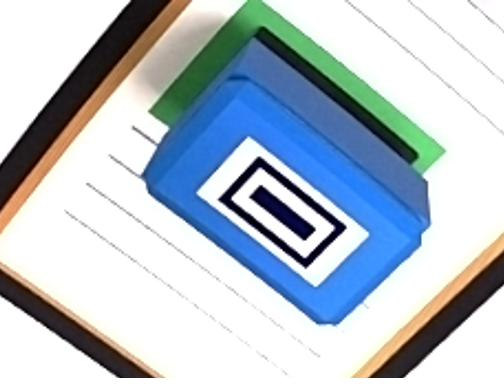

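Call:
move:
  arm2: {"target":[0.6433,0.2360,1.06,0,-0.2798,0.9600,0],"speed":0.2}
  cameras: ["arm2_cam_wrist"]

Scene clock: 355.87 s.
Joint torques (N m): arm1=[0.38 0.79 9.62 1.91 0.03 -0.12] | arm2=[-1.49 -17.55 8.17 0.24 -0.2 -0.2] | arm3=[-0.21 2.49 9.91 2.69 -0.09 -0.08]
Motor temperatures (°C): arm1=[26 27 34 26 26 28] | arm2=[23 33 32 27 22 24] | arm3=[27 27 35 27 23 24]
Heat: arm1: hottest joint3_rad 34 °C; arm2: hottest joint2_rad 33 °C; arm3: hottest joint3_rad 35 °C.
move: arm2 off_target
Joint velocities: within noise
arm1, arm3: as last shown
arm1.index_abd_current_ma: 10
arm1.index_pip_current_ma: 18
arm1.index_dip_current_ma: 8
arm1.middle_mcp_current_ma: 11
arm1.middle_abd_current_ma: -12
arm1.middle_pip_current_ma: -6
arm1.middle_dip_current_ma: -10
arm1.ring_mcp_current_ma: 11
arm1.ring_abd_current_ma: -8
arm1.ring_pip_current_ma: 18
arm1.ring_dip_current_ma: 2
arm1.thumb_cmc_current_ma: -16
arm1.thumb_axl_current_ma: 23
arm1.thumb_mcp_current_ma: -1
arm1.thumb_ipl_current_ma: -19
arm2.joint_positions: joint1_rad=+1.468 joint2_rad=+2.150 joint3_rad=+2.051 joint4_rad=-1.480 joint5_rad=-0.006 joint6_rad=-1.804 hand_index_mcp=+0.753 hand_index_abd=+0.334 hand_index_pip=+0.579 hand_index_dip=+0.699 hand_middle_mcp=+0.991 hand_middle_abd=-0.009 hand_middle_pip=+0.961 hand_middle_dip=+0.996 hand_ring_mcp=+0.751 hand_ring_abd=-0.413 hand_ring_pip=+0.571 hand_ring_dip=+0.697 hand_thumb_cmc=+0.713 hand_thumb_axl=+0.677 hand_thumb_mcp=+0.219 hand_thumb_ipl=+0.168 hand_current_limit=+0.400 hand_speed=-0.600
arm2.joint_status: not commanded
arm2.hand_state: goal,goal,goal,goal,goal,goal,goal,goal,goal,goal,goal,goal,goal,goal,goal,goal
arm2.index_mcp_current_ma: 3
arm2.index_abd_current_ma: -23
arm2.index_pip_current_ma: 4
arm2.index_dip_current_ma: 12
arm2.middle_mcp_current_ma: -7
arm2.middle_abd_current_ma: -17
arm2.middle_pip_current_ma: 25
arm2.middle_dip_current_ma: -10
arm2.ring_mcp_current_ma: -6
arm2.ring_abd_current_ma: -17
arm2.ring_pip_current_ma: 9
arm2.ring_dip_current_ma: 2
arm2.thumb_cmc_current_ma: 24
arm2.thumb_axl_current_ma: 24
arm2.thumb_mcp_current_ma: -10
arm2.thumb_ipl_current_ma: 5
arm2.hand_goal_index_mcp: 0.754
arm2.hand_goal_index_abd: 0.340
arm2.hand_goal_index_pip: 0.578
arm2.hand_goal_index_dip: 0.696
arm2.hand_goal_middle_mcp: 1.000
arm2.hand_goal_middle_abd: 0.000
arm2.hand_goal_middle_pip: 0.970
arm2.hand_goal_middle_dip: 1.000
arm2.hand_goal_ring_mcp: 0.754
arm2.hand_goal_ring_abd: -0.420
arm2.hand_goal_ring_pip: 0.578
arm2.hand_goal_ring_dip: 0.696
arm2.hand_goal_thumb_cmc: 0.714
arm2.hand_goal_thumb_axl: 0.678
arm2.hand_goal_thumb_mcp: 0.226
arm2.hand_goal_thumb_ipl: 0.168
arm2.hand: x=+0.6369 y=+0.2413 z=+1.0670 quat_wxyz=(+0.000, -0.279, +0.960, -0.002)
arm2.hand_target: x=+0.6432 y=+0.2360 z=+1.0602 quat_wxyz=(+0.000, -0.280, +0.960, +0.000)
arm2.hand_status: off_target (0.011 m and 0.2 deg from the pose sent, 0.106 m and 0.8 deg at the start)
arm3.index_mcp_current_ma: 19
arm3.index_abd_current_ma: 10
arm3.index_pip_current_ma: -6
arm3.index_dip_current_ma: -14
arm3.middle_mcp_current_ma: 4
arm3.middle_abd_current_ma: -18
arm3.middle_pip_current_ma: 3
arm3.middle_dip_current_ma: 3
arm3.ring_mcp_current_ma: -13
arm3.ring_abd_current_ma: -12
arm3.ring_pip_current_ma: 0
arm3.ring_dip_current_ma: 0
arm3.thumb_cmc_current_ma: 6
arm3.thumb_axl_current_ma: 12
arm3.thumb_mcp_current_ma: -10
arm3.thumb_ipl_current_ma: -19
Images, in order (width x height): arm2_cam_wrist 672x504.

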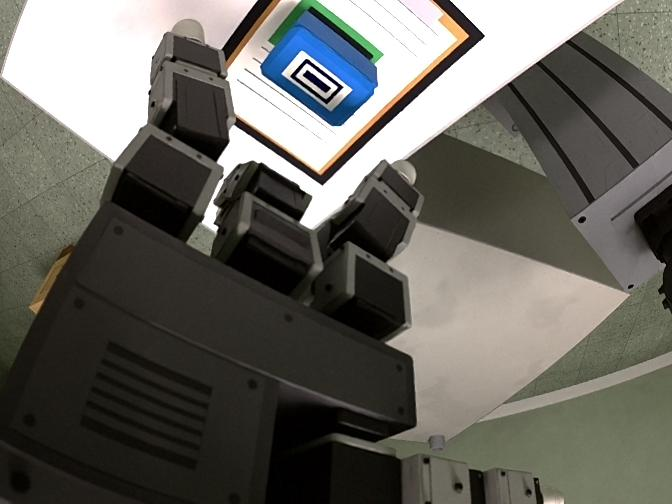

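Call:
move:
  arm2: {"target":[0.6453,0.2370,0.978,0,-0.2798,0.9600,0],"speed":0.12}
  cameras: ["arm2_cam_wrist"]

Call:
zoom_image:
  camera: "arm2_cam_wrist"
  region: [200, 0, 430, 170]

Scene clock: 357.53 s.
Joint torques (N m): arm1=[0.38 0.79 9.63 1.92 0.03 -0.12] | arm2=[-1.38 -16.79 7.46 0.29 -0.21 -0.18] | arm3=[-0.44 2.49 9.89 2.74 -0.1 -0.08]
Motor temperatures (°C): arm1=[26 27 34 26 26 28] | arm2=[23 33 32 27 22 24] | arm3=[27 27 35 27 23 24]
Heat: arm1: hottest joint3_rad 34 °C; arm2: hottest joint2_rad 33 °C; arm3: hottest joint3_rad 35 °C.
move: arm2 off_target
Joint velocities: within noise
arm1, arm3: as last shown
arm1.index_mcp_current_ma: -13
arm1.index_abd_current_ma: -3
arm1.index_pip_current_ma: 14
arm1.index_dip_current_ma: -10
arm1.middle_mcp_current_ma: 7
arm1.middle_abd_current_ma: -11
arm1.middle_pip_current_ma: 1
arm1.middle_dip_current_ma: 20
arm1.ring_mcp_current_ma: 8
arm1.ring_abd_current_ma: -14
arm1.ring_pip_current_ma: 20
arm1.ring_dip_current_ma: 12
arm1.thumb_cmc_current_ma: 10
arm1.thumb_axl_current_ma: 11
arm1.thumb_mcp_current_ma: 0
arm1.thumb_ipl_current_ma: -5
arm2.joint_positions: joint1_rad=+1.468 joint2_rad=+2.196 joint3_rad=+1.935 joint4_rad=-1.302 joint5_rad=-0.006 joint6_rad=-1.804 hand_index_mcp=+0.753 hand_index_abd=+0.334 hand_index_pip=+0.579 hand_index_dip=+0.699 hand_middle_mcp=+0.991 hand_middle_abd=-0.009 hand_middle_pip=+0.961 hand_middle_dip=+0.996 hand_ring_mcp=+0.751 hand_ring_abd=-0.413 hand_ring_pip=+0.571 hand_ring_dip=+0.697 hand_thumb_cmc=+0.713 hand_thumb_axl=+0.677 hand_thumb_mcp=+0.219 hand_thumb_ipl=+0.168 hand_current_limit=+0.400 hand_speed=-0.600
arm2.joint_status: not commanded
arm2.hand_state: goal,goal,goal,goal,goal,goal,goal,goal,goal,goal,goal,goal,goal,goal,goal,goal
arm2.index_mcp_current_ma: 10
arm2.index_abd_current_ma: -14
arm2.index_pip_current_ma: -7
arm2.index_dip_current_ma: 2
arm2.middle_mcp_current_ma: 5
arm2.middle_abd_current_ma: -10
arm2.middle_pip_current_ma: 11
arm2.middle_dip_current_ma: -20
arm2.ring_mcp_current_ma: -2
arm2.ring_abd_current_ma: -11
arm2.ring_pip_current_ma: 9
arm2.ring_dip_current_ma: -6
arm2.thumb_cmc_current_ma: 16
arm2.thumb_axl_current_ma: 12
arm2.thumb_mcp_current_ma: 20
arm2.thumb_ipl_current_ma: 9
arm2.hand_goal_index_mcp: 0.754
arm2.hand_goal_index_abd: 0.340
arm2.hand_goal_index_pip: 0.578
arm2.hand_goal_index_dip: 0.696
arm2.hand_goal_middle_mcp: 1.000
arm2.hand_goal_middle_abd: 0.000
arm2.hand_goal_middle_pip: 0.970
arm2.hand_goal_middle_dip: 1.000
arm2.hand_goal_ring_mcp: 0.754
arm2.hand_goal_ring_abd: -0.420
arm2.hand_goal_ring_pip: 0.578
arm2.hand_goal_ring_dip: 0.696
arm2.hand_goal_thumb_cmc: 0.714
arm2.hand_goal_thumb_axl: 0.678
arm2.hand_goal_thumb_mcp: 0.226
arm2.hand_goal_thumb_ipl: 0.168
arm2.hand: x=+0.6428 y=+0.2426 z=+0.9939 quat_wxyz=(+0.008, -0.279, +0.960, -0.001)
arm2.hand_target: x=+0.6449 y=+0.2369 z=+0.9780 quat_wxyz=(+0.000, -0.280, +0.960, +0.000)
arm2.hand_status: off_target (0.017 m and 0.9 deg from the pose sent, 0.089 m and 0.3 deg at the start)
arm3.index_mcp_current_ma: -2
arm3.index_abd_current_ma: 26
arm3.index_pip_current_ma: -10
arm3.index_dip_current_ma: -10
arm3.middle_mcp_current_ma: -3
arm3.middle_abd_current_ma: -6
arm3.middle_pip_current_ma: -1
arm3.middle_dip_current_ma: 6
arm3.ring_mcp_current_ma: -2
arm3.ring_abd_current_ma: -11
arm3.ring_pip_current_ma: -5
arm3.ring_dip_current_ma: 8
arm3.thumb_cmc_current_ma: 5
arm3.thumb_axl_current_ma: 4
arm3.thumb_mcp_current_ma: -13
arm3.thumb_ipl_current_ma: 4
Images, in order (width x height): arm2_cam_wrist 672x504.

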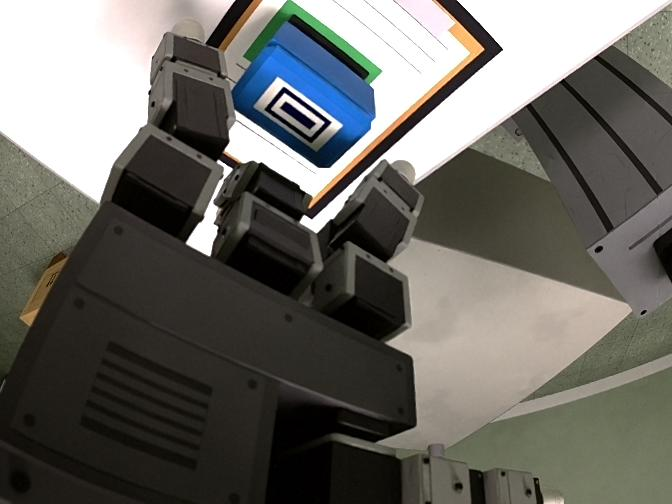

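Scaled by 2.191 from the camera's image (finer frame: 960x720).

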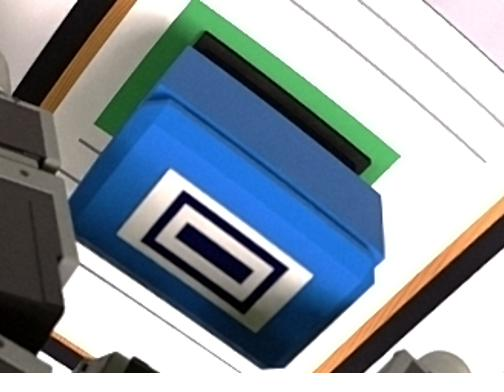

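Call:
move:
  arm2: {"joints":{"hand_index_abd":-0.4,"hand_ring_abd":0.42,"hand_speed":-0.75}}

Call:
move:
  arm2: {"target":[0.6449,0.2369,1.08,0,-0.2798,0.9600,0],"speed":0.2}
  cameras: ["arm2_cam_wrist","room_a","room_b"]

Call:
zoom_image:
  camera: "room_b"
  region: [405, 205, 475, 280]

Call:
zoom_image:
  camera: "arm2_cam_wrist"
  region: [200, 0, 500, 190]

Scene clock: 359.43 s.
Joint torques (N m): arm1=[0.38 0.79 9.63 1.91 0.03 -0.12] | arm2=[-1.32 -16.97 7.51 0.23 -0.18 -0.19] | arm3=[-0.21 2.14 9.94 2.69 -0.07 -0.09]
Motor temperatures (°C): arm1=[26 27 34 26 26 28] | arm2=[23 33 32 27 22 24] | arm3=[27 27 35 27 23 24]
Heat: arm1: hottest joint3_rad 34 °C; arm2: hottest joint2_rad 33 °C; arm3: hottest joint3_rad 35 °C.
move: arm2 off_target
Joint velocities: within noise
arm1.joint_positions: joint1_rad=-0.559 joint2_rad=+0.596 joint3_rad=+1.412 joint4_rad=-1.322 joint5_rad=+0.086 joint6_rad=+1.013 hand_index_mcp=+0.755 hand_index_abd=+0.000 hand_index_pip=+0.577 hand_index_dip=+0.696 hand_middle_mcp=+0.755 hand_middle_abd=+0.000 hand_middle_pip=+0.577 hand_middle_dip=+0.696 hand_ring_mcp=+0.756 hand_ring_abd=+0.000 hand_ring_pip=+0.577 hand_ring_dip=+0.696 hand_thumb_cmc=+0.715 hand_thumb_axl=+0.677 hand_thumb_mcp=+0.226 hand_thumb_ipl=+0.168 hand_current_limit=+0.400 hand_speed=-0.600
arm1.joint_status: not commanded
arm1.hand_state: goal,goal,goal,goal,goal,goal,goal,goal,goal,goal,goal,goal,goal,goal,goal,goal
arm1.index_mcp_current_ma: -5
arm1.index_abd_current_ma: 14
arm1.index_pip_current_ma: 10
arm1.index_dip_current_ma: 0
arm1.middle_mcp_current_ma: 5
arm1.middle_abd_current_ma: -15
arm1.middle_pip_current_ma: 2
arm1.middle_dip_current_ma: -12
arm1.ring_mcp_current_ma: -4
arm1.ring_abd_current_ma: 4
arm1.ring_pip_current_ma: 12
arm1.ring_dip_current_ma: 4
arm1.thumb_cmc_current_ma: 7
arm1.thumb_axl_current_ma: 24
arm1.thumb_mcp_current_ma: 7
arm1.thumb_ipl_current_ma: -7
arm1.hand_goal_index_mcp: 0.754
arm1.hand_goal_index_abd: 0.000
arm1.hand_goal_index_pip: 0.576
arm1.hand_goal_index_dip: 0.696
arm1.hand_goal_middle_mcp: 0.754
arm1.hand_goal_middle_abd: 0.000
arm1.hand_goal_middle_pip: 0.576
arm1.hand_goal_middle_dip: 0.696
arm1.hand_goal_ring_mcp: 0.754
arm1.hand_goal_ring_abd: 0.000
arm1.hand_goal_ring_pip: 0.576
arm1.hand_goal_ring_dip: 0.696
arm1.hand_goal_thumb_cmc: 0.714
arm1.hand_goal_thumb_axl: 0.678
arm1.hand_goal_thumb_mcp: 0.226
arm1.hand_goal_thumb_ipl: 0.168
arm1.hand: x=-1.1829 y=-0.7024 z=+1.4206 quat_wxyz=(+0.477, +0.696, -0.508, +0.172)
arm1.hand_target: x=-1.1825 y=-0.6996 z=+1.4322 quat_wxyz=(+0.487, +0.690, -0.504, +0.177)
arm1.hand_status: not commanded
arm2.joint_positions: joint1_rad=+1.468 joint2_rad=+2.196 joint3_rad=+1.935 joint4_rad=-1.300 joint5_rad=-0.006 joint6_rad=-1.804 hand_index_mcp=+0.753 hand_index_abd=+0.024 hand_index_pip=+0.579 hand_index_dip=+0.699 hand_middle_mcp=+0.991 hand_middle_abd=-0.006 hand_middle_pip=+0.961 hand_middle_dip=+0.996 hand_ring_mcp=+0.751 hand_ring_abd=-0.074 hand_ring_pip=+0.571 hand_ring_dip=+0.697 hand_thumb_cmc=+0.713 hand_thumb_axl=+0.677 hand_thumb_mcp=+0.219 hand_thumb_ipl=+0.168 hand_current_limit=+0.400 hand_speed=-0.750
arm2.joint_status: hand_index_abd off_target (ended at +0.024, target -0.400); hand_ring_abd off_target (ended at -0.074, target +0.420); the others done
arm2.hand_state: goal,blocked,goal,goal,goal,goal,goal,goal,goal,blocked,goal,goal,goal,goal,goal,goal
arm2.index_mcp_current_ma: -7
arm2.index_abd_current_ma: 287
arm2.index_pip_current_ma: -8
arm2.index_dip_current_ma: 17
arm2.middle_mcp_current_ma: -7
arm2.middle_abd_current_ma: -6
arm2.middle_pip_current_ma: 0
arm2.middle_dip_current_ma: -31
arm2.ring_mcp_current_ma: -16
arm2.ring_abd_current_ma: -371
arm2.ring_pip_current_ma: -14
arm2.ring_dip_current_ma: -17
arm2.thumb_cmc_current_ma: 19
arm2.thumb_axl_current_ma: 13
arm2.thumb_mcp_current_ma: 16
arm2.thumb_ipl_current_ma: 25
arm2.hand_goal_index_mcp: 0.754
arm2.hand_goal_index_abd: -0.400
arm2.hand_goal_index_pip: 0.578
arm2.hand_goal_index_dip: 0.696
arm2.hand_goal_middle_mcp: 1.000
arm2.hand_goal_middle_abd: 0.000
arm2.hand_goal_middle_pip: 0.970
arm2.hand_goal_middle_dip: 1.000
arm2.hand_goal_ring_mcp: 0.754
arm2.hand_goal_ring_abd: 0.420
arm2.hand_goal_ring_pip: 0.578
arm2.hand_goal_ring_dip: 0.696
arm2.hand_goal_thumb_cmc: 0.714
arm2.hand_goal_thumb_axl: 0.678
arm2.hand_goal_thumb_mcp: 0.226
arm2.hand_goal_thumb_ipl: 0.168
arm2.hand: x=+0.6433 y=+0.2429 z=+0.9940 quat_wxyz=(+0.009, -0.279, +0.960, -0.001)
arm2.hand_target: x=+0.6449 y=+0.2369 z=+0.9781 quat_wxyz=(+0.000, -0.280, +0.960, +0.000)
arm2.hand_status: not commanded
arm3.joint_positions: joint1_rad=-0.091 joint2_rad=+0.578 joint3_rad=+1.342 joint4_rad=-1.238 joint5_rad=-0.091 joint6_rad=+0.998 hand_index_mcp=+0.757 hand_index_abd=+0.000 hand_index_pip=+0.577 hand_index_dip=+0.696 hand_middle_mcp=+0.757 hand_middle_abd=+0.001 hand_middle_pip=+0.577 hand_middle_dip=+0.696 hand_ring_mcp=+0.757 hand_ring_abd=+0.001 hand_ring_pip=+0.577 hand_ring_dip=+0.696 hand_thumb_cmc=+0.717 hand_thumb_axl=+0.677 hand_thumb_mcp=+0.226 hand_thumb_ipl=+0.168 hand_current_limit=+0.400 hand_speed=-0.600
arm3.joint_status: not commanded
arm3.hand_state: goal,goal,goal,goal,goal,goal,goal,goal,goal,goal,goal,goal,goal,goal,goal,goal
arm3.index_mcp_current_ma: 20
arm3.index_abd_current_ma: 7
arm3.index_pip_current_ma: -2
arm3.index_dip_current_ma: -13
arm3.middle_mcp_current_ma: 3
arm3.middle_abd_current_ma: -3
arm3.middle_pip_current_ma: 7
arm3.middle_dip_current_ma: 10
arm3.ring_mcp_current_ma: -3
arm3.ring_abd_current_ma: -20
arm3.ring_pip_current_ma: -6
arm3.ring_dip_current_ma: 20
arm3.thumb_cmc_current_ma: 6
arm3.thumb_axl_current_ma: -5
arm3.thumb_mcp_current_ma: 4
arm3.thumb_ipl_current_ma: -7
arm3.hand_goal_index_mcp: 0.754
arm3.hand_goal_index_abd: 0.000
arm3.hand_goal_index_pip: 0.576
arm3.hand_goal_index_dip: 0.696
arm3.hand_goal_middle_mcp: 0.754
arm3.hand_goal_middle_abd: 0.000
arm3.hand_goal_middle_pip: 0.576
arm3.hand_goal_middle_dip: 0.696
arm3.hand_goal_ring_mcp: 0.754
arm3.hand_goal_ring_abd: 0.000
arm3.hand_goal_ring_pip: 0.576
arm3.hand_goal_ring_dip: 0.696
arm3.hand_goal_thumb_cmc: 0.714
arm3.hand_goal_thumb_axl: 0.678
arm3.hand_goal_thumb_mcp: 0.226
arm3.hand_goal_thumb_ipl: 0.168
arm3.hand: x=+1.0652 y=+0.2841 z=+1.3427 quat_wxyz=(+0.359, +0.830, -0.197, +0.379)
arm3.hand_target: x=+1.0637 y=+0.2869 z=+1.3560 quat_wxyz=(+0.369, +0.822, -0.195, +0.387)
arm3.hand_status: not commanded
pictures: none

Scene clock: 360.93 s.
Joint torques (N m): arm1=[0.38 0.85 9.62 1.91 0.03 -0.12] | arm2=[-1.44 -19.31 10.67 -0.51 -0.13 -0.2] | arm3=[-0.44 2.2 9.83 2.61 -0.09 -0.07]
Motor temperatures (°C): arm1=[26 27 34 26 26 28] | arm2=[23 33 33 27 22 24] | arm3=[27 27 35 27 23 24]
Heat: arm1: hottest joint3_rad 34 °C; arm2: hottest joint2_rad 33 °C; arm3: hottest joint3_rad 35 °C.
move: arm2 off_target
Joint velocities: within noise
arm1, arm3: as last shown
arm1.index_mcp_current_ma: -10
arm1.index_abd_current_ma: -1
arm1.index_pip_current_ma: 21
arm1.index_dip_current_ma: 4
arm1.middle_mcp_current_ma: -7
arm1.middle_abd_current_ma: -7
arm1.middle_pip_current_ma: -3
arm1.middle_dip_current_ma: 0
arm1.ring_mcp_current_ma: 11
arm1.ring_abd_current_ma: 0
arm1.ring_pip_current_ma: 3
arm1.ring_dip_current_ma: 17
arm1.thumb_cmc_current_ma: 8
arm1.thumb_axl_current_ma: 23
arm1.thumb_mcp_current_ma: -17
arm1.thumb_ipl_current_ma: 12
arm2.joint_positions: joint1_rad=+1.468 joint2_rad=+2.173 joint3_rad=+2.067 joint4_rad=-1.512 joint5_rad=-0.007 joint6_rad=-1.804 hand_index_mcp=+0.752 hand_index_abd=+0.025 hand_index_pip=+0.578 hand_index_dip=+0.689 hand_middle_mcp=+0.990 hand_middle_abd=+0.002 hand_middle_pip=+0.961 hand_middle_dip=+0.996 hand_ring_mcp=+0.752 hand_ring_abd=-0.072 hand_ring_pip=+0.571 hand_ring_dip=+0.693 hand_thumb_cmc=+0.713 hand_thumb_axl=+0.677 hand_thumb_mcp=+0.219 hand_thumb_ipl=+0.168 hand_current_limit=+0.400 hand_speed=-0.750
arm2.joint_status: not commanded
arm2.hand_state: goal,blocked,goal,goal,goal,goal,goal,goal,goal,blocked,goal,goal,goal,goal,goal,goal
arm2.index_mcp_current_ma: 1
arm2.index_abd_current_ma: 268
arm2.index_pip_current_ma: -14
arm2.index_dip_current_ma: 0
arm2.middle_mcp_current_ma: -3
arm2.middle_abd_current_ma: 12
arm2.middle_pip_current_ma: 20
arm2.middle_dip_current_ma: -19
arm2.ring_mcp_current_ma: -15
arm2.ring_abd_current_ma: -349
arm2.ring_pip_current_ma: 17
arm2.ring_dip_current_ma: -9
arm2.thumb_cmc_current_ma: 16
arm2.thumb_axl_current_ma: 2
arm2.thumb_mcp_current_ma: -3
arm2.thumb_ipl_current_ma: 1
arm2.hand_goal_index_mcp: 0.754
arm2.hand_goal_index_abd: -0.400
arm2.hand_goal_index_pip: 0.578
arm2.hand_goal_index_dip: 0.696
arm2.hand_goal_middle_mcp: 1.000
arm2.hand_goal_middle_abd: 0.000
arm2.hand_goal_middle_pip: 0.970
arm2.hand_goal_middle_dip: 1.000
arm2.hand_goal_ring_mcp: 0.754
arm2.hand_goal_ring_abd: 0.420
arm2.hand_goal_ring_pip: 0.578
arm2.hand_goal_ring_dip: 0.696
arm2.hand_goal_thumb_cmc: 0.714
arm2.hand_goal_thumb_axl: 0.678
arm2.hand_goal_thumb_mcp: 0.226
arm2.hand_goal_thumb_ipl: 0.168
arm2.hand: x=+0.6337 y=+0.2403 z=+1.0587 quat_wxyz=(-0.020, -0.279, +0.960, -0.002)
arm2.hand_target: x=+0.6442 y=+0.2367 z=+1.0800 quat_wxyz=(+0.000, -0.280, +0.960, +0.000)
arm2.hand_status: off_target (0.024 m and 2.3 deg from the pose sent, 0.086 m and 1.0 deg at the start)
arm3.index_mcp_current_ma: 13
arm3.index_abd_current_ma: 10
arm3.index_pip_current_ma: -5
arm3.index_dip_current_ma: -17
arm3.middle_mcp_current_ma: -7
arm3.middle_abd_current_ma: -4
arm3.middle_pip_current_ma: 0
arm3.middle_dip_current_ma: 12
arm3.ring_mcp_current_ma: -17
arm3.ring_abd_current_ma: -14
arm3.ring_pip_current_ma: 4
arm3.ring_dip_current_ma: 14
arm3.thumb_cmc_current_ma: 9
arm3.thumb_axl_current_ma: 18
arm3.thumb_mcp_current_ma: -6
arm3.thumb_ipl_current_ma: 4
Images, in order (width x height): arm2_cam_wrist 672x504, room_a 672x504, room_b 672x504.

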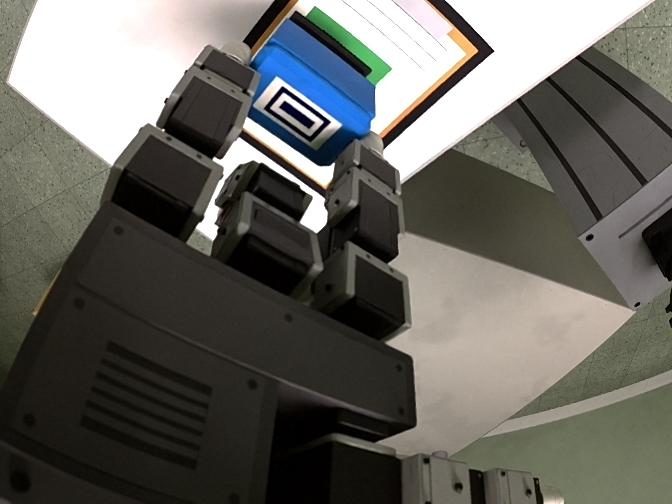

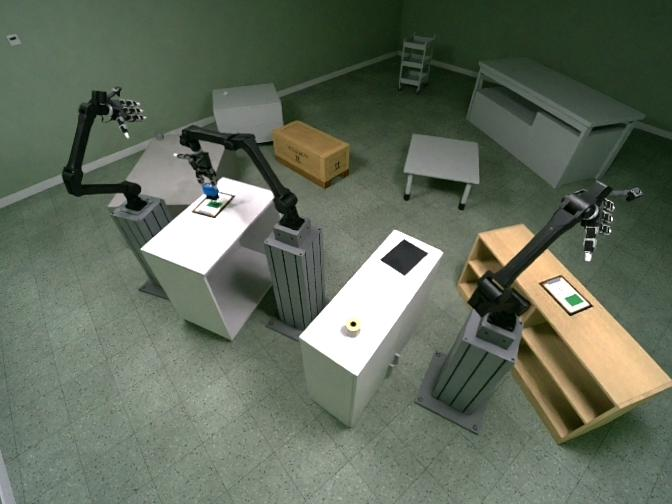

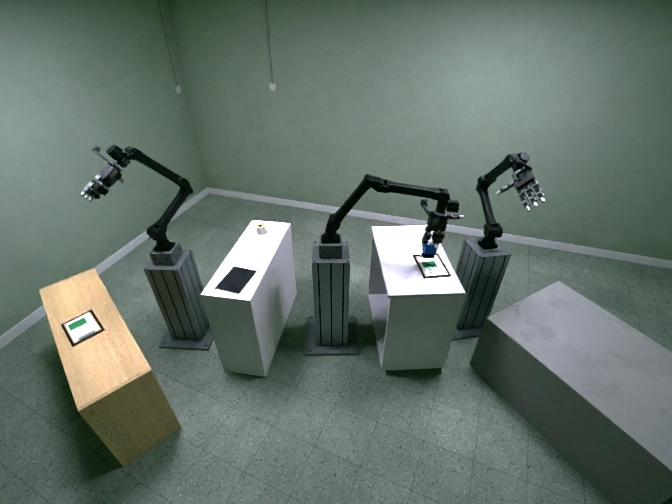

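Scaled by 6.720 from the camera's image (finer frame: 960x720).

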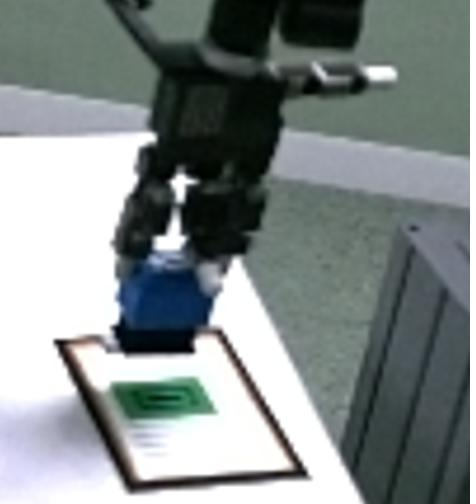

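Scaled by 1.680 from the camera's image (finer frame: 960x720).

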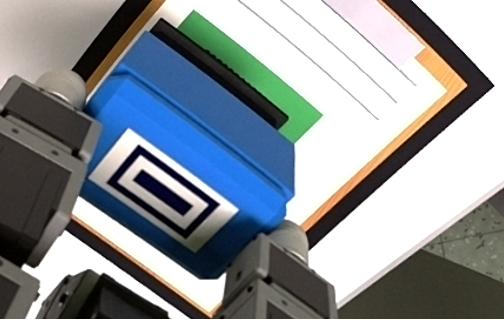

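Call:
zoom_image:
  camera: "room_b"
  region: [415, 252, 445, 275]

Scaled by 16.800 from the camera's image (finer frame: 960x720).

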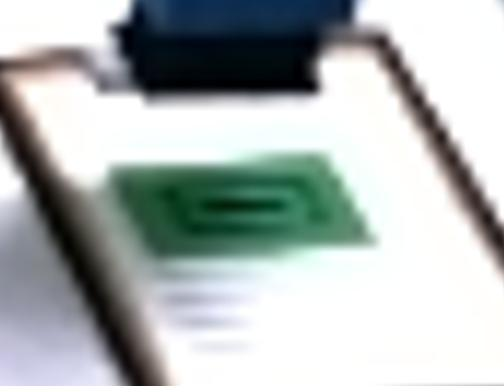

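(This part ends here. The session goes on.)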